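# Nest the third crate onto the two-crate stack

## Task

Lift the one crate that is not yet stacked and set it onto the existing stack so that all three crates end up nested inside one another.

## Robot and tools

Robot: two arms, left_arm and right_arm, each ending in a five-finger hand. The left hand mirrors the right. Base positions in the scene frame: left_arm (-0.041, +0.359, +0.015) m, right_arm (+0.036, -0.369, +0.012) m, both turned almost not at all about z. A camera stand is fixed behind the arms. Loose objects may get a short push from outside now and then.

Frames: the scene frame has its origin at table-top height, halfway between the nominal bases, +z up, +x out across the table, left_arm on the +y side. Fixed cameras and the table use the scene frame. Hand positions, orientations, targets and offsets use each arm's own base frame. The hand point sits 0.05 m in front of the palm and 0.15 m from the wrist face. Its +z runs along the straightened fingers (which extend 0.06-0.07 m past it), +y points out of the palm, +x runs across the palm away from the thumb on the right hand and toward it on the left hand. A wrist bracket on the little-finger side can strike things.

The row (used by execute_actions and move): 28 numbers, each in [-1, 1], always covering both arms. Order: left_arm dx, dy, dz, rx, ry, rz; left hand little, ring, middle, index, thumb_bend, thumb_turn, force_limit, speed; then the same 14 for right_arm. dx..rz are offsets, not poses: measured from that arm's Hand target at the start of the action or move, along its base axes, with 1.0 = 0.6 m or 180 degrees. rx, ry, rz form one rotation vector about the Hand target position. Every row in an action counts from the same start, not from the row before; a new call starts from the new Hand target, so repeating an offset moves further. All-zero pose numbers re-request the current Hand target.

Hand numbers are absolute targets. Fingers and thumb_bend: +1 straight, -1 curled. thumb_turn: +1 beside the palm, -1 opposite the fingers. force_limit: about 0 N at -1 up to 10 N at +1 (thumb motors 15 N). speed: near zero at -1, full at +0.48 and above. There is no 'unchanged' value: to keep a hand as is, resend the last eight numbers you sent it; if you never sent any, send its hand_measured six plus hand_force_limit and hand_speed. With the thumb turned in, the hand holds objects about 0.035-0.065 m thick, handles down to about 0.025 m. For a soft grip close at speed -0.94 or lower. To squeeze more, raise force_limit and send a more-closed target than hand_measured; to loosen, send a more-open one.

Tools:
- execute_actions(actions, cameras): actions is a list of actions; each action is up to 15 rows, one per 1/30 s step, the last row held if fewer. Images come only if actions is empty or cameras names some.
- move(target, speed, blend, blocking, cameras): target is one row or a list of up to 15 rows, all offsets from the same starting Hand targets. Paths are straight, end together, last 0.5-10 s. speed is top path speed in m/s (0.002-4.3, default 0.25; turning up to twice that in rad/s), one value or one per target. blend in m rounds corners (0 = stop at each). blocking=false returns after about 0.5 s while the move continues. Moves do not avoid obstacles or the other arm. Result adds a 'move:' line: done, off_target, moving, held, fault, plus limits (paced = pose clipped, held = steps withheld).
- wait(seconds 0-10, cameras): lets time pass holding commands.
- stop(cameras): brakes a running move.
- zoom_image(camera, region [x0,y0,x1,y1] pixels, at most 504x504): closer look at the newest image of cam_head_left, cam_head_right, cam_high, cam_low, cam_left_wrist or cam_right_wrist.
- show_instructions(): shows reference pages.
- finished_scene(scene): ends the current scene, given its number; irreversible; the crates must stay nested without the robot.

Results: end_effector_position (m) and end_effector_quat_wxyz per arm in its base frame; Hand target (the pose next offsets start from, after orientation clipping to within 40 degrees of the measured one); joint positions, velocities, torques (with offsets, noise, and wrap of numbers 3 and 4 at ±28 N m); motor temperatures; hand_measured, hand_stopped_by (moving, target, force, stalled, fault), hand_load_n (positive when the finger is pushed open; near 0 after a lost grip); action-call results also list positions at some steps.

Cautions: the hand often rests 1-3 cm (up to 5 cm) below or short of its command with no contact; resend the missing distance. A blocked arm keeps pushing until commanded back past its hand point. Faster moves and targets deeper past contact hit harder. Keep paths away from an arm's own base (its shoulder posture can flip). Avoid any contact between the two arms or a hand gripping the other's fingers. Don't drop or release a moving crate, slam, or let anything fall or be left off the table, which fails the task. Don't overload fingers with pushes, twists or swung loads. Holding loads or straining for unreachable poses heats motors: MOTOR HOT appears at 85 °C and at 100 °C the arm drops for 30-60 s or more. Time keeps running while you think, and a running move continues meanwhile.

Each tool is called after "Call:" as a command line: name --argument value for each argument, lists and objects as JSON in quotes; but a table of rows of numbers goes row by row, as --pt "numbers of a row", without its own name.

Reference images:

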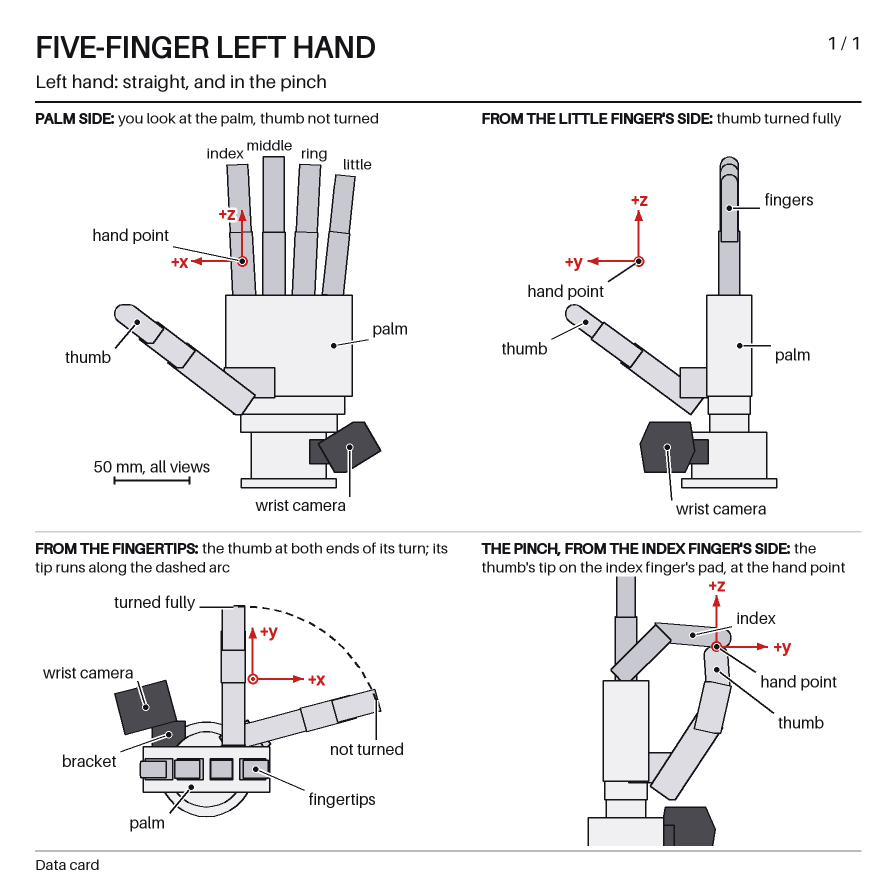

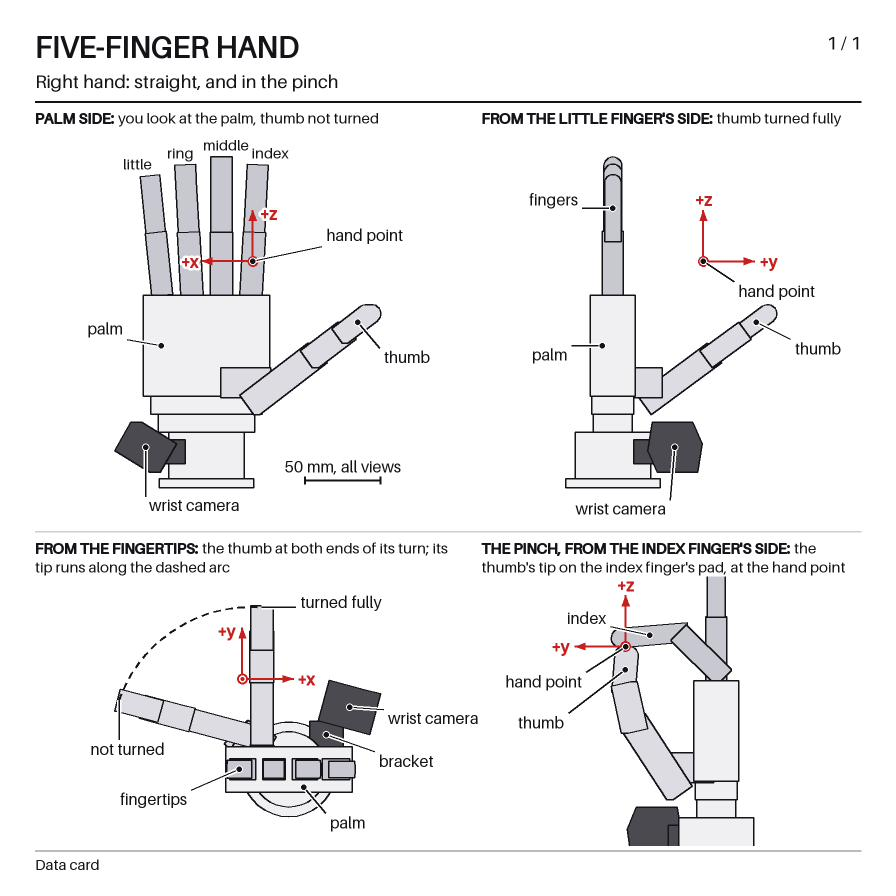

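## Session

Call:
execute_actions --actions '[]'

Scene clock: 0.00 s.
left_arm: end_effector_position=(+0.0040, -0.3076, +0.0864) hand_measured=(+1.000, +1.000, +1.000, +1.000, +1.000, +1.000) hand_load_n=(+0.0, +0.0, +0.0, -0.5, +0.0, +0.0) hand_stopped_by=(target, target, target, target, target, target) hand_force_limit=0.00 hand_speed=-0.80 end_effector_quat_wxyz=(-0.100, +0.031, +0.994, +0.025) | right_arm: end_effector_position=(+0.3090, +0.1188, +0.3478) hand_measured=(+1.000, +1.000, +1.000, +1.000, +1.000, +1.000) hand_load_n=(+0.0, +0.0, +0.0, +0.0, -0.5, +0.0) hand_stopped_by=(target, target, target, target, target, target) hand_force_limit=0.00 hand_speed=-0.80 end_effector_quat_wxyz=(-0.182, +0.924, +0.228, +0.246)
Joint positions: left_arm=[-1.391 1.472 1.003 -1.193 0.186 0.251] | right_arm=[0.382 0.922 1.256 -1.342 -0.282 -1.591]
Joint velocities: within noise
Joint torques (N m): no reading
Motor temperatures (°C): left_arm=[28 24 25 25 22 23] | right_arm=[29 28 29 25 22 25]
Heat: left arm: hottest waist 28 °C; right arm: hottest waist 29 °C.
Hand target: left_arm +0.0055, -0.3162, +0.0920; -0.098, +0.032, +0.995, +0.014 | right_arm +0.3127, +0.1204, +0.3633; -0.185, +0.919, +0.229, +0.263
camera_calibration:
cam_left_wrist: T_world_to_cam=[[-0.296694, -0.953885, 0.0455567, -0.303012], [-0.733689, 0.258222, 0.628508, 0.0334179], [-0.611288, 0.15305, -0.776468, 0.23127], [0, 0, 0, 1]] pos_world=[0.0759888, -0.333064, 0.172375]
cam_right_wrist: T_world_to_cam=[[0.680288, -0.731001, -0.0533424, -0.110546], [-0.73248, -0.675463, -0.0849839, 0.33699], [0.0260925, 0.0968858, -0.994953, 0.439685], [0, 0, 0, 1]] pos_world=[0.310569, 0.104216, 0.460208]

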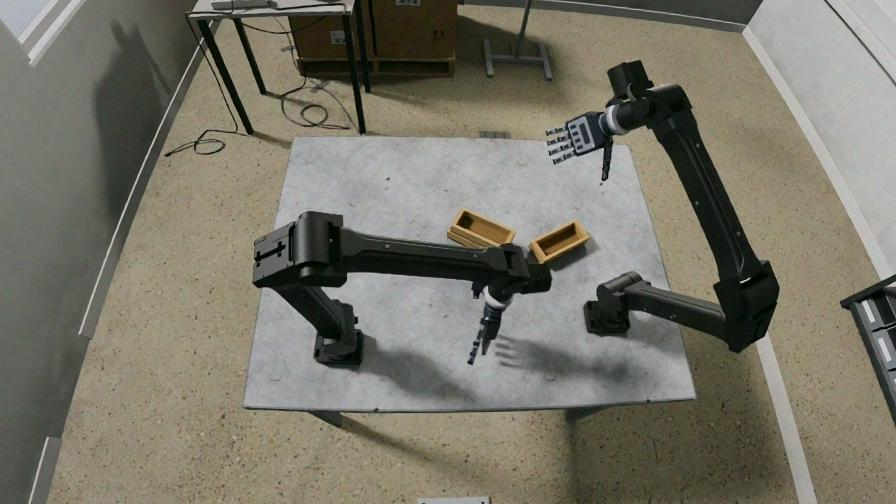

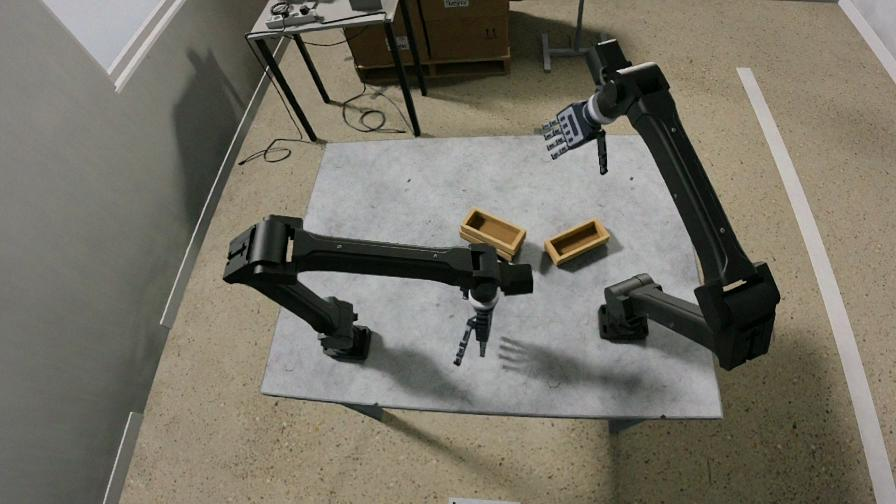

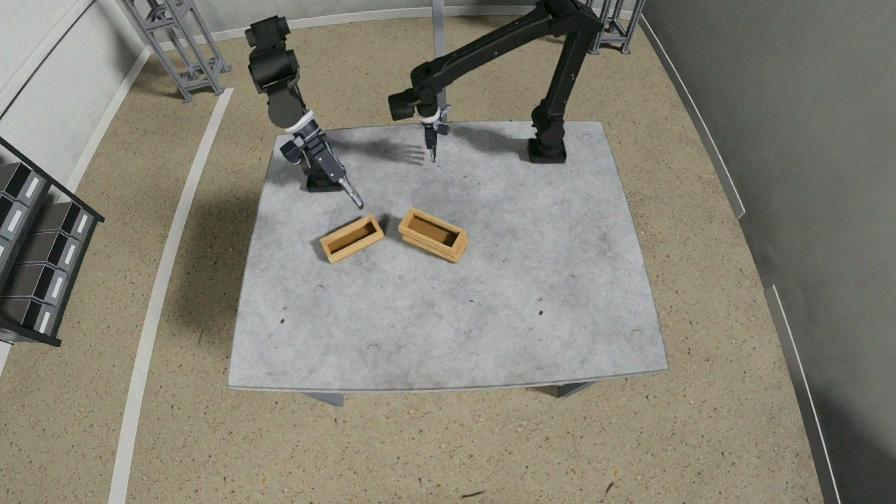

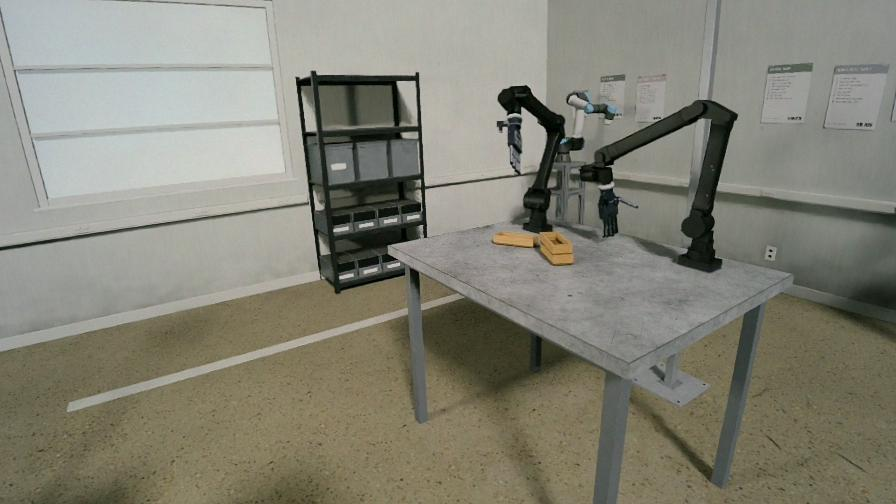

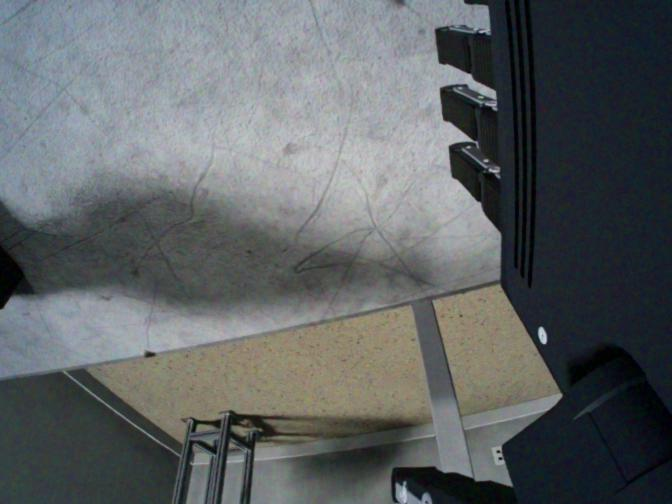

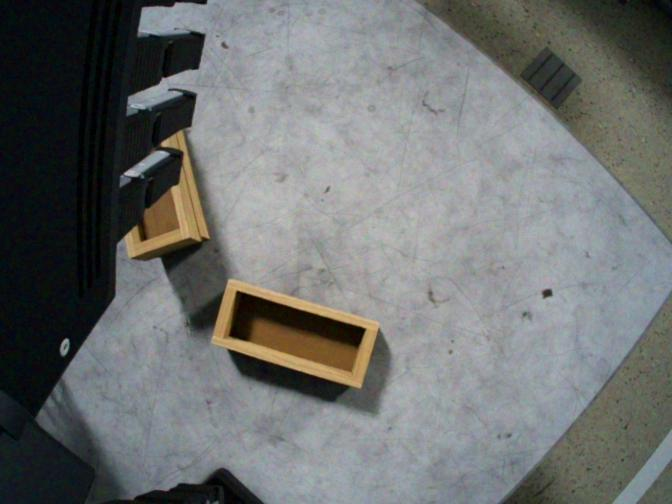

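Call:
zoom_image --camera "cam_head_left" --region '[520, 210, 600, 270]'

Call:
zoom_image --camera "cam_head_left" --region '[440, 200, 520, 260]'

Call:
zoom_image --camera "cam_high" --region '[390, 200, 475, 270]'

Call:
zoom_image --camera "cam_right_wrist" --region '[200, 260, 400, 400]'

Call:
zoom_image --camera "cam_head_right" --region '[450, 200, 530, 260]'

Scaled by 6.300.

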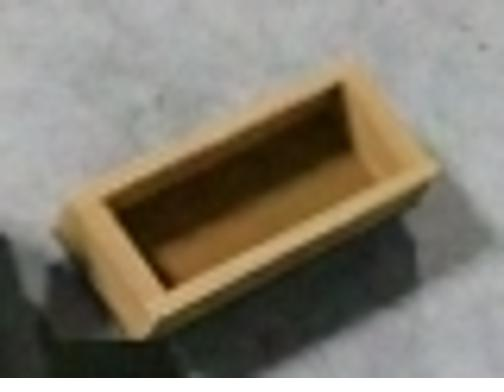

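Scaled by 6.300.

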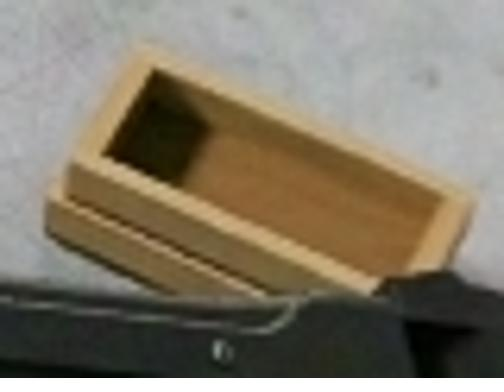

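Scaled by 5.929.

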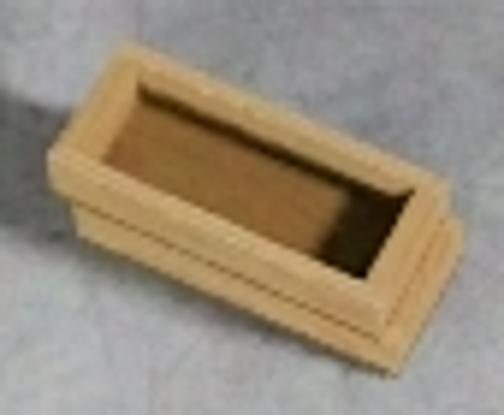

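Scaled by 2.520 from the camera's 672x504 image, which has a finer 960x720 frame.

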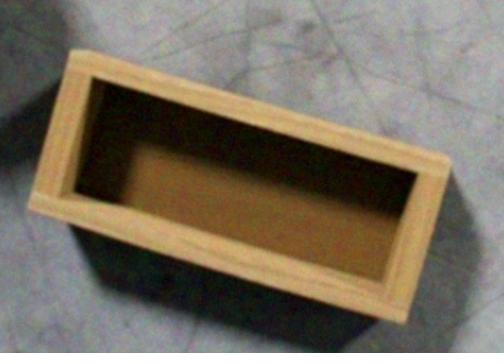

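Scaled by 6.300.

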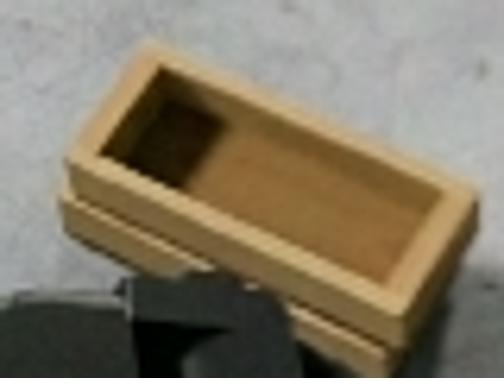

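Call:
move --pt "0.074 -0.023 0.397 0 0 0.08 1 1 1 1 1 1 0 -0.8 0.02 0.016 -0.055 0.275 0.0905 -0.463 1 1 1 1 1 -1 -0.6 -0.2" --pt "0.74 0.494 0.44 0 0 0.48 1 1 1 1 1 1 0 -0.8 -0.03 0.1 -0.1 0.275 0.0905 -0.463 1 1 1 1 1 -1 -0.6 -0.2" --pt "0.74 0.494 0.44 0 0 0.48 1 1 1 1 1 1 0 -0.8 -0.109 0.406 -0.255 0.3217 -0.0077 -0.671 1 1 1 1 1 -1 -0.6 -0.2" --speed '[0.4,0.4,0.3]' --blend '[0.03,0.03,0]' --cameras '["all"]'

Scene clock: 17.33 s.
left_arm: end_effector_position=(+0.4402, -0.0180, +0.3424) hand_measured=(+1.000, +1.000, +1.000, +1.000, +1.000, +1.000) hand_load_n=(+0.0, +0.0, +0.0, +0.0, +0.0, +0.0) hand_stopped_by=(target, target, target, target, target, target) hand_force_limit=0.00 hand_speed=-0.80 end_effector_quat_wxyz=(-0.006, -0.662, +0.739, -0.124) | right_arm: end_effector_position=(+0.2477, +0.3467, +0.1943) hand_measured=(+1.000, +1.000, +1.000, +1.000, +1.000, -1.000) hand_load_n=(+0.0, +0.0, +0.0, +0.0, +0.0, +0.0) hand_stopped_by=(target, target, target, target, target, target) hand_force_limit=-0.60 hand_speed=-0.20 end_effector_quat_wxyz=(+0.201, -0.479, +0.771, -0.368)
Joint positions: left_arm=[0.093 1.588 1.856 -1.699 0.206 0.189] | right_arm=[1.214 1.442 1.245 -1.558 0.85 1.758]
Joint torques (N m): left_arm=[0.73 -14.8 12.23 0.38 0.31 -0.02] | right_arm=[2.32 -5.13 11.97 -0.57 0.59 0.19]
Heat: left arm: hottest waist 28 °C; right arm: hottest elbow 31 °C.
Hand target: left_arm +0.4495, -0.0198, +0.3560; -0.081, -0.657, +0.747, -0.057 | right_arm +0.2471, +0.3640, +0.2103; +0.217, -0.474, +0.776, -0.356
Off the commanded pose: left_arm 0.017 m, 12 deg | right_arm 0.024 m, 2 deg.
joint sent to its limit (left arm) — joint 4 (wrist pitch), lower limit. The joint targets are off in orientation, not in position.
move: off_target (left_arm, right_arm)
camera_calibration:
cam_left_wrist: T_world_to_cam=[[0.91337, -0.322305, 0.248748, -0.49984], [-0.407102, -0.730345, 0.54851, -0.016329], [0.00488404, -0.602258, -0.798286, 0.37491], [0, 0, 0, 1]] pos_world=[0.44806, 0.0527654, 0.432576]
cam_right_wrist: T_world_to_cam=[[-0.710215, 0.0465881, -0.702442, 0.290432], [-0.0706208, 0.98806, 0.136934, -0.350911], [0.700434, 0.146859, -0.698445, 0.0244552], [0, 0, 0, 1]] pos_world=[0.164358, 0.329599, 0.269143]

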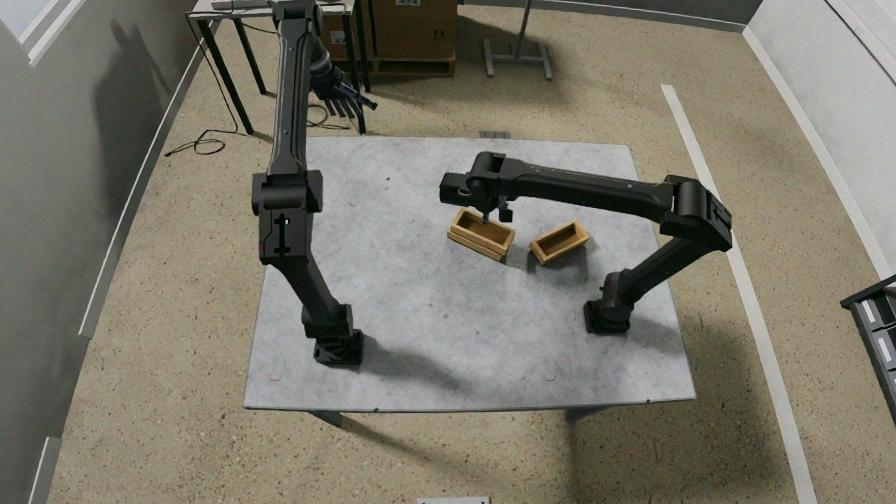

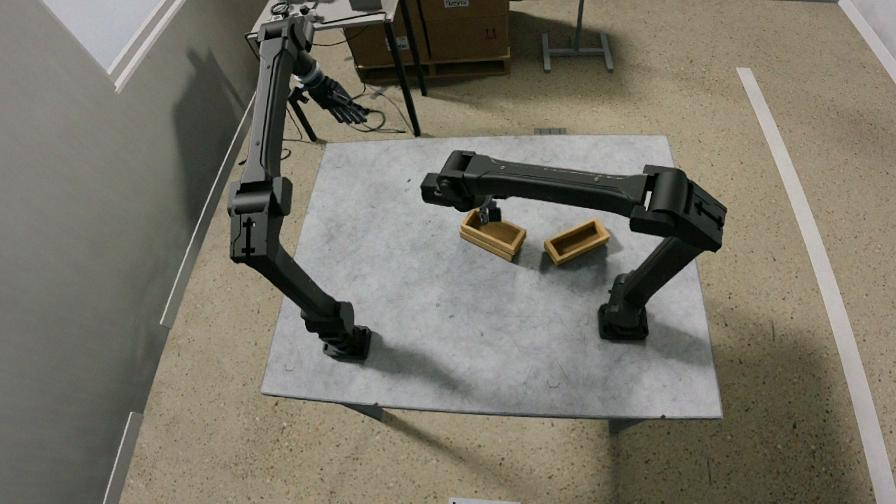

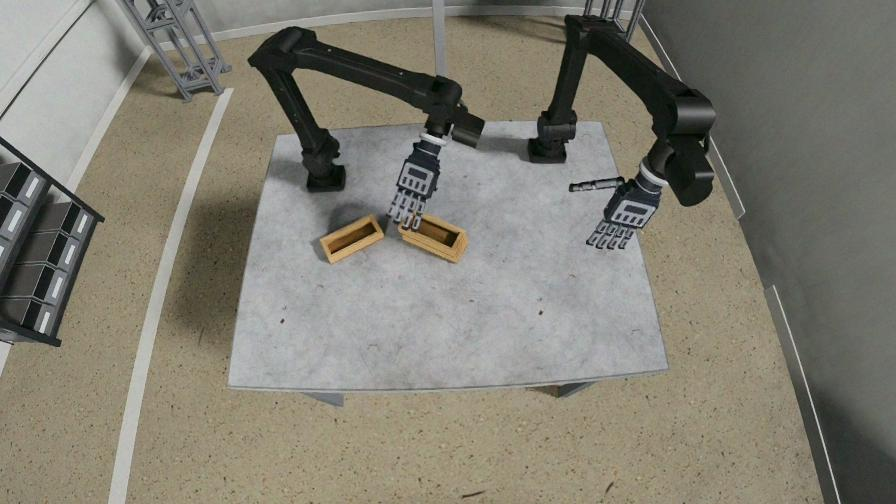

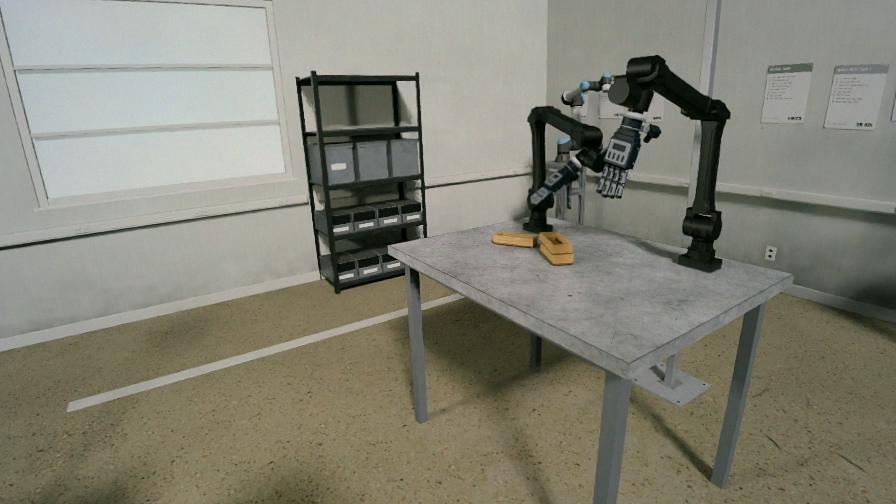

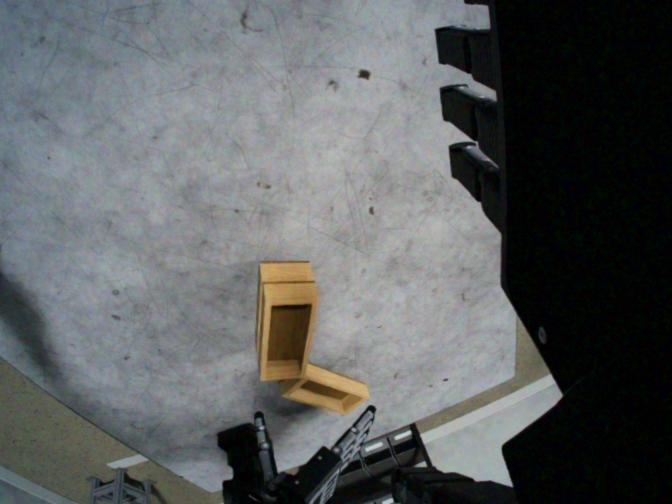

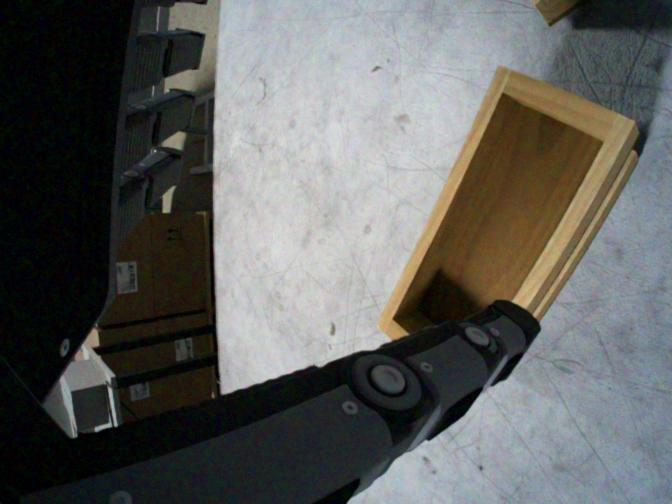

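Call:
zoom_image --camera "cam_left_wrist" --region '[240, 245, 380, 425]'

Call:
zoom_image --camera "cam_right_wrist" --region '[370, 50, 650, 350]'

Call:
zoom_image --camera "cam_head_left" --region '[440, 200, 520, 265]'

Call:
zoom_image --camera "cam_low" --region '[530, 220, 585, 275]'

Call:
zoom_image --camera "cam_high" --region '[390, 200, 475, 270]'

Scaled by 2.800 from the camera's 672x504 image, which has a finer 960x720 frame.

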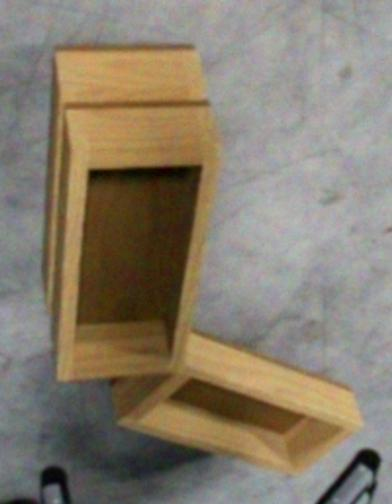

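Scaled by 1.680 from the camera's 672x504 image, which has a finer 960x720 frame.

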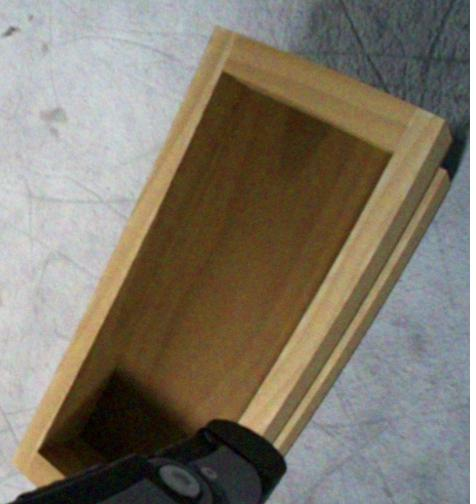

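Scaled by 6.300.

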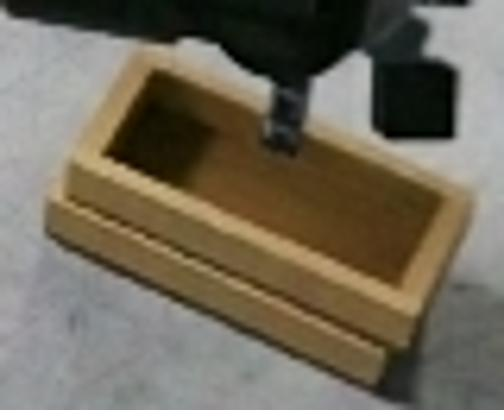

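Scaled by 9.164.

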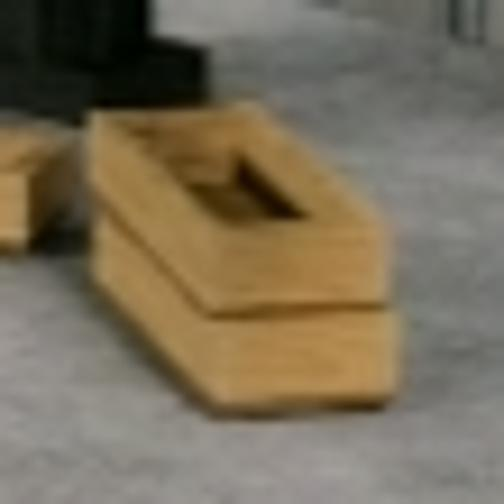

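Scaled by 5.929.

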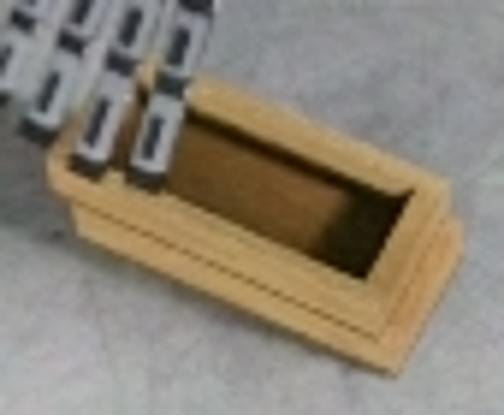

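Call:
move --target '[0,0,0,0,0,0,1,1,1,1,1,1,0,-0.8, 0.0025,0.033,-0.13,0.0074,-0.0038,0,0.84,0.84,0.84,0.84,1,-1,-0.6,-0.2]' --speed 0.12 --cameras '["cam_low","cam_high","cam_head_left","cam_right_wrist"]'

Call:
zoom_image --camera "cam_right_wrist" --region '[330, 0, 672, 342]'

Call:
zoom_image --camera "cam_head_left" --region '[440, 190, 520, 265]'

Call:
zoom_image --camera "cam_high" --region '[380, 190, 475, 270]'

Call:
zoom_image --camera "cam_low" --region '[520, 200, 595, 275]'

Scene clock: 23.73 s.
left_arm: end_effector_position=(+0.4402, -0.0180, +0.3424) hand_measured=(+1.000, +1.000, +1.000, +1.000, +1.000, +1.000) hand_load_n=(+0.0, +0.0, +0.0, +0.0, +0.0, -0.5) hand_stopped_by=(target, target, target, target, target, target) hand_force_limit=0.00 hand_speed=-0.80 end_effector_quat_wxyz=(-0.006, -0.662, +0.739, -0.124) | right_arm: end_effector_position=(+0.2522, +0.3743, +0.1294) hand_measured=(+0.840, +0.840, +0.840, +0.840, +1.000, -1.000) hand_load_n=(+0.0, +0.0, +0.0, +0.0, +0.0, +0.0) hand_stopped_by=(target, target, target, target, target, target) hand_force_limit=-0.60 hand_speed=-0.20 end_effector_quat_wxyz=(+0.216, -0.471, +0.777, -0.357)
Joint positions: left_arm=[0.093 1.588 1.856 -1.699 0.206 0.189] | right_arm=[1.228 1.538 1.172 -1.366 0.85 1.781]
Joint torques (N m): left_arm=[0.21 -14.39 12.1 0.39 0.31 0] | right_arm=[2.26 -6.36 8.13 0.18 0.68 0.2]
Heat: left arm: hottest elbow 29 °C; right arm: hottest elbow 32 °C.
Hand target: left_arm +0.4495, -0.0198, +0.3560; -0.081, -0.657, +0.747, -0.057 | right_arm +0.2487, +0.3837, +0.1322; +0.227, -0.469, +0.778, -0.350
Off the commanded pose: left_arm 0.017 m, 12 deg | right_arm 0.011 m, 2 deg.
joint sent to its limit (left arm) — joint 4 (wrist pitch), lower limit. The joint targets are off in orientation, not in position.
move: off_target (left_arm, right_arm)
camera_calibration:
cam_right_wrist: T_world_to_cam=[[-0.698753, 0.0740213, -0.711523, 0.234809], [-0.071914, 0.982325, 0.172817, -0.371056], [0.711739, 0.171925, -0.68108, -0.0425466], [0, 0, 0, 1]] pos_world=[0.167671, 0.354432, 0.202219]
Images, in order (width x height): cam_head_left 896x504, cam_high 896x504, cam_low 896x504, cam_right_wrist 672x504.

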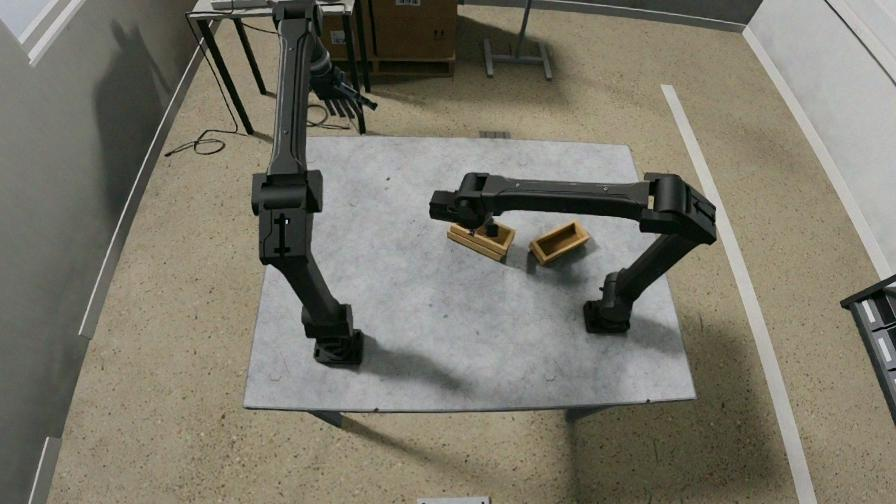

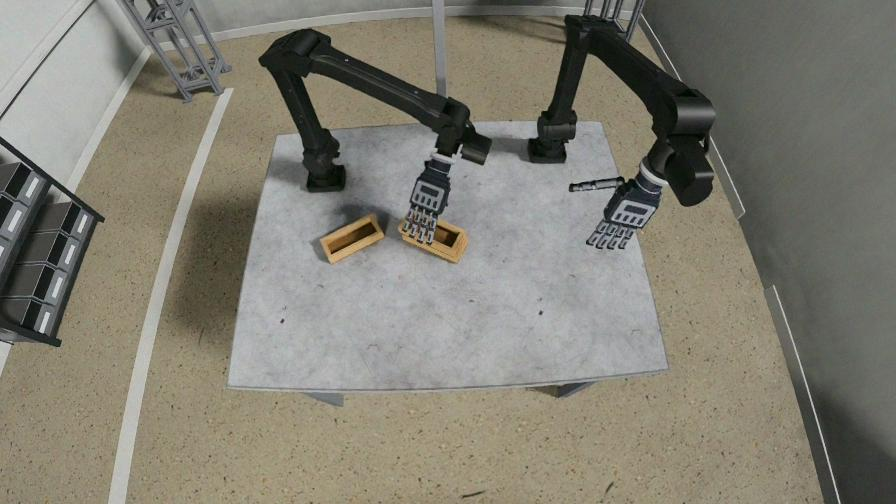

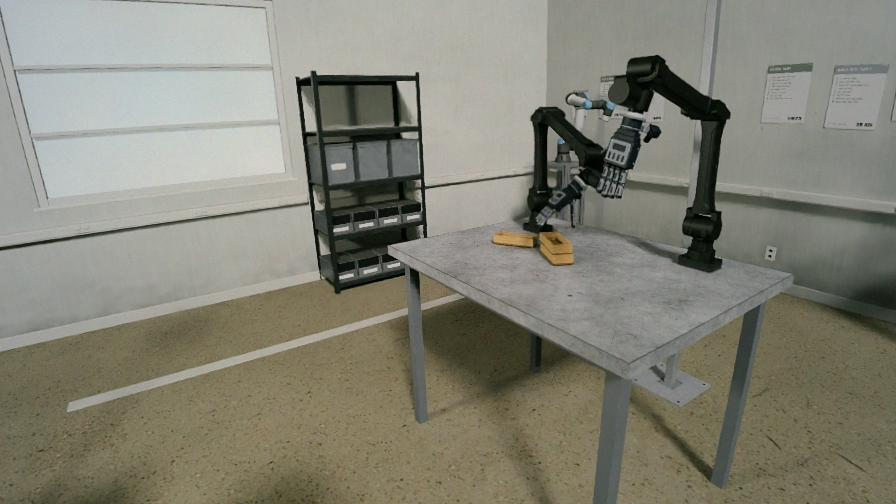

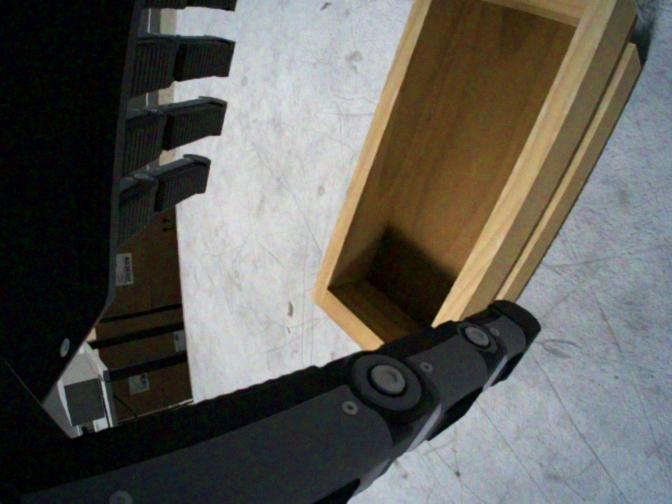

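Scaled by 1.474 from the camera's 672x504 image, which has a finer 960x720 frame.

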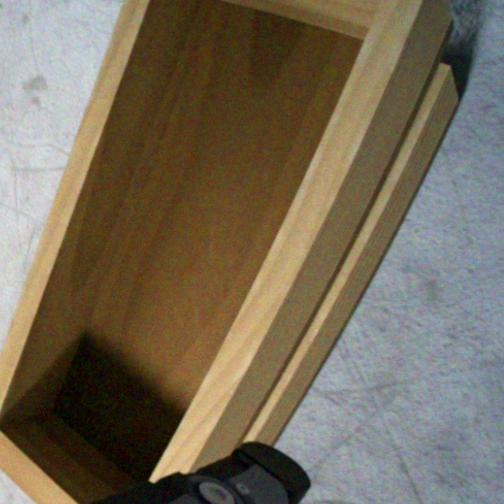

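Scaled by 6.300.

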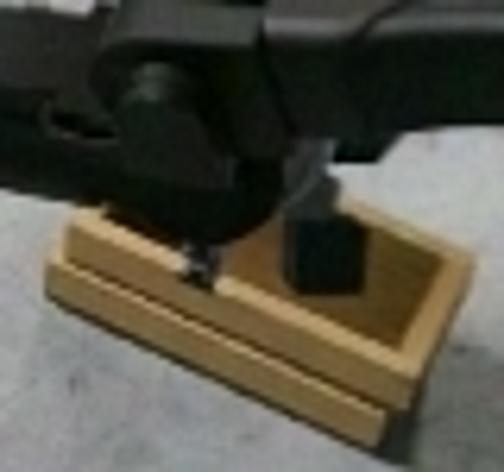

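Scaled by 5.305.

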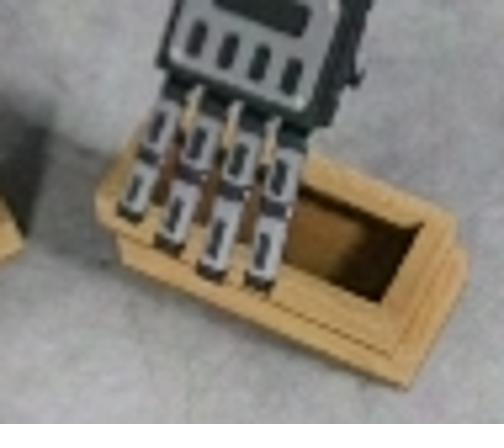

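Scaled by 6.720.

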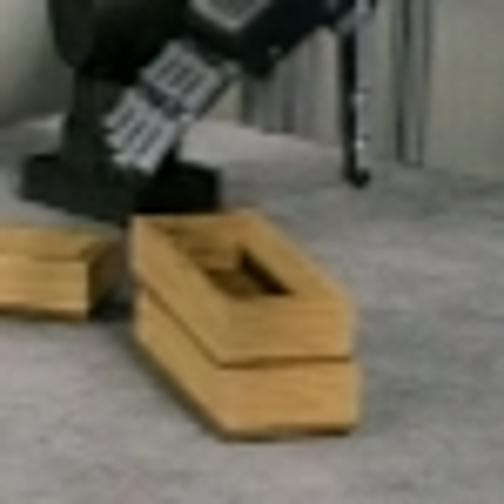

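Call:
move --target '[0,0,0,0,0,0,1,1,1,1,1,1,0,-0.8, -0.018,-0.02,-0.045,-0.0074,0.0038,-0.0067,0.84,0.84,0.84,0.84,1,-1,-0.6,-0.2]' --speed 0.08 --cameras '["cam_low","cam_high","cam_head_left","cam_right_wrist"]'

Call:
zoom_image --camera "cam_head_left" --region '[440, 200, 520, 265]'

Call:
zoom_image --camera "cam_high" --region '[390, 200, 475, 270]'

Call:
zoom_image --camera "cam_low" --region '[530, 215, 590, 275]'

Call:
zoom_image --camera "cam_right_wrist" --region '[330, 0, 672, 342]'

Scene clock: 29.53 s.
left_arm: end_effector_position=(+0.4402, -0.0180, +0.3424) hand_measured=(+1.000, +1.000, +1.000, +1.000, +1.000, +1.000) hand_load_n=(+0.0, +0.0, +0.0, +0.0, +0.0, +0.0) hand_stopped_by=(target, target, target, target, target, target) hand_force_limit=0.00 hand_speed=-0.80 end_effector_quat_wxyz=(-0.006, -0.662, +0.739, -0.124) | right_arm: end_effector_position=(+0.2419, +0.3627, +0.1044) hand_measured=(+0.840, +0.840, +0.840, +0.840, +1.000, -1.000) hand_load_n=(+0.0, +0.0, +0.0, +0.0, +0.0, +0.5) hand_stopped_by=(target, target, target, target, target, target) hand_force_limit=-0.60 hand_speed=-0.20 end_effector_quat_wxyz=(+0.204, -0.467, +0.779, -0.366)
Joint positions: left_arm=[0.093 1.588 1.856 -1.699 0.206 0.189] | right_arm=[1.243 1.555 1.119 -1.357 0.843 1.832]
Joint torques (N m): left_arm=[0.67 -14.8 12.16 0.35 0.32 -0.01] | right_arm=[2.32 -5.95 7.65 0.1 0.54 0.2]
Motor temperatures (°C): left_arm=[28 25 31 24 22 23] | right_arm=[28 28 32 25 22 25]
Heat: left arm: hottest elbow 31 °C; right arm: hottest elbow 32 °C.
Hand target: left_arm +0.4495, -0.0198, +0.3560; -0.081, -0.657, +0.747, -0.057 | right_arm +0.2379, +0.3717, +0.1052; +0.214, -0.466, +0.780, -0.358
Off the commanded pose: left_arm 0.017 m, 12 deg | right_arm 0.010 m, 1 deg.
joint sent to its limit (left arm) — joint 4 (wrist pitch), lower limit. The joint targets are off in orientation, not in position.
move: off_target (left_arm)
camera_calibration:
cam_right_wrist: T_world_to_cam=[[-0.702681, 0.0731672, -0.707733, 0.211525], [-0.0509364, 0.986973, 0.152609, -0.360778], [0.70968, 0.143285, -0.6898, -0.0384583], [0, 0, 0, 1]] pos_world=[0.157551, 0.346112, 0.178233]
Images, in order (width x height): cam_head_left 896x504, cam_high 896x504, cam_low 896x504, cam_right_wrist 672x504.

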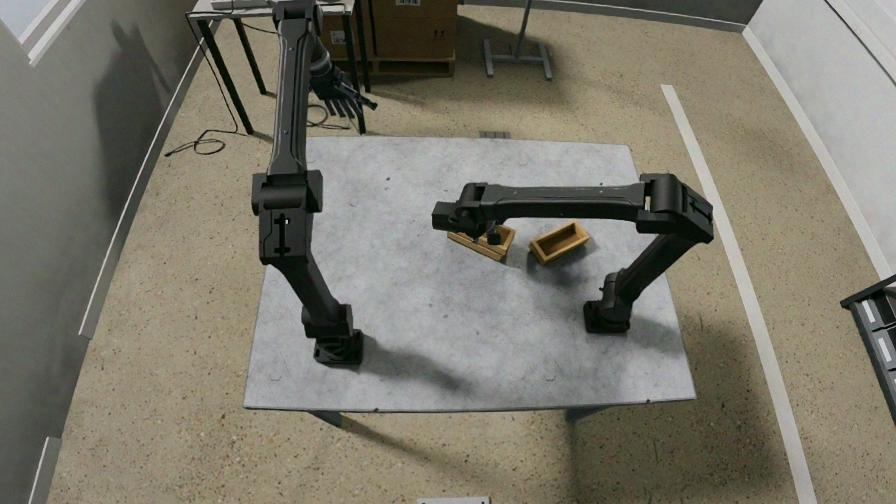

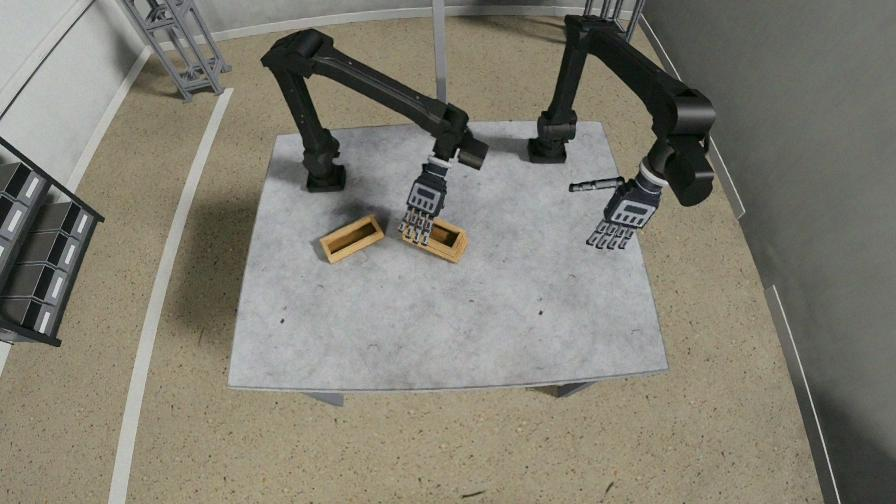

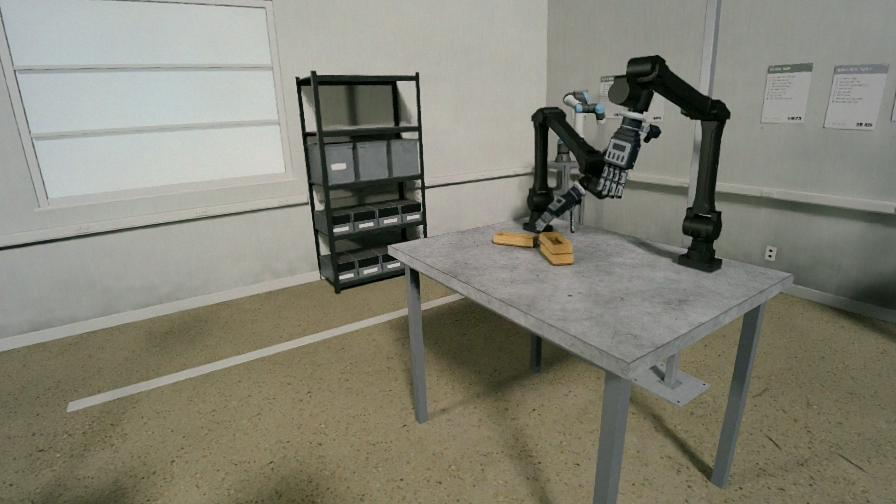

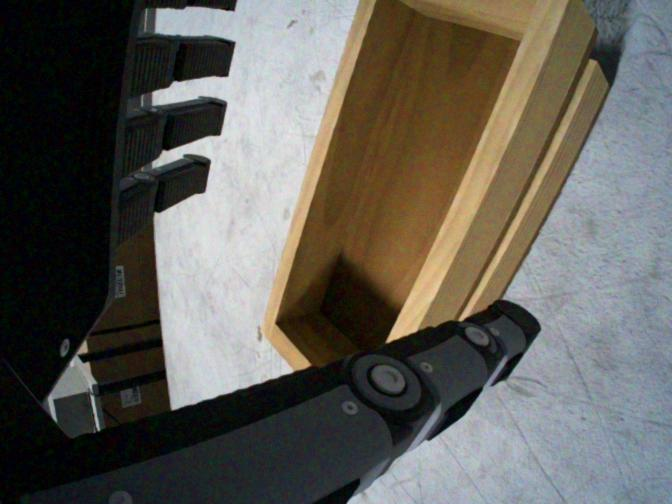

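Scaled by 6.300.

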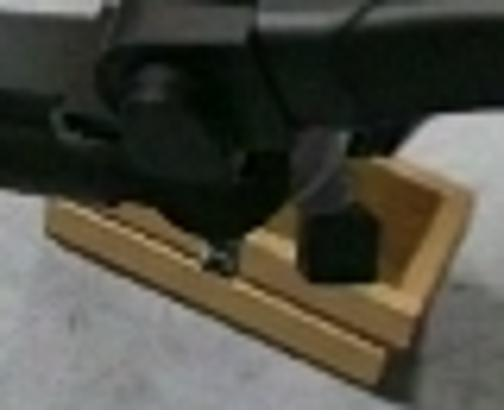

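Scaled by 5.929.

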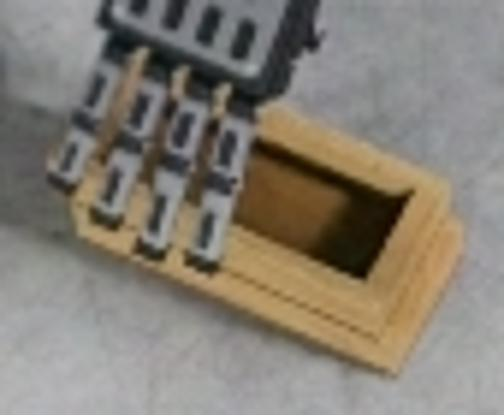

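Scaled by 8.400.

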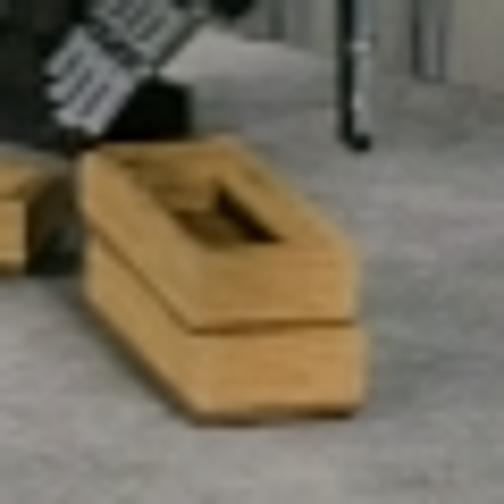

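Scaled by 1.474 from the camera's 672x504 image, which has a finer 960x720 frame.

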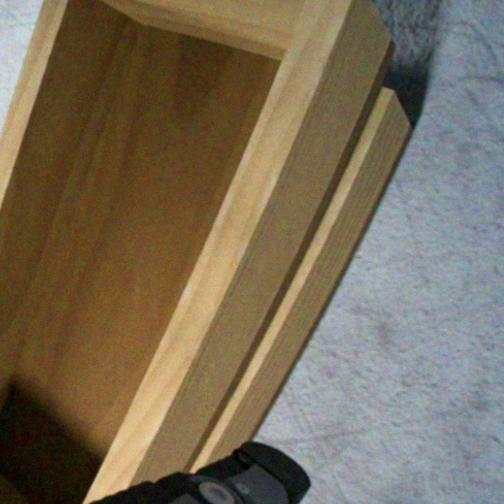

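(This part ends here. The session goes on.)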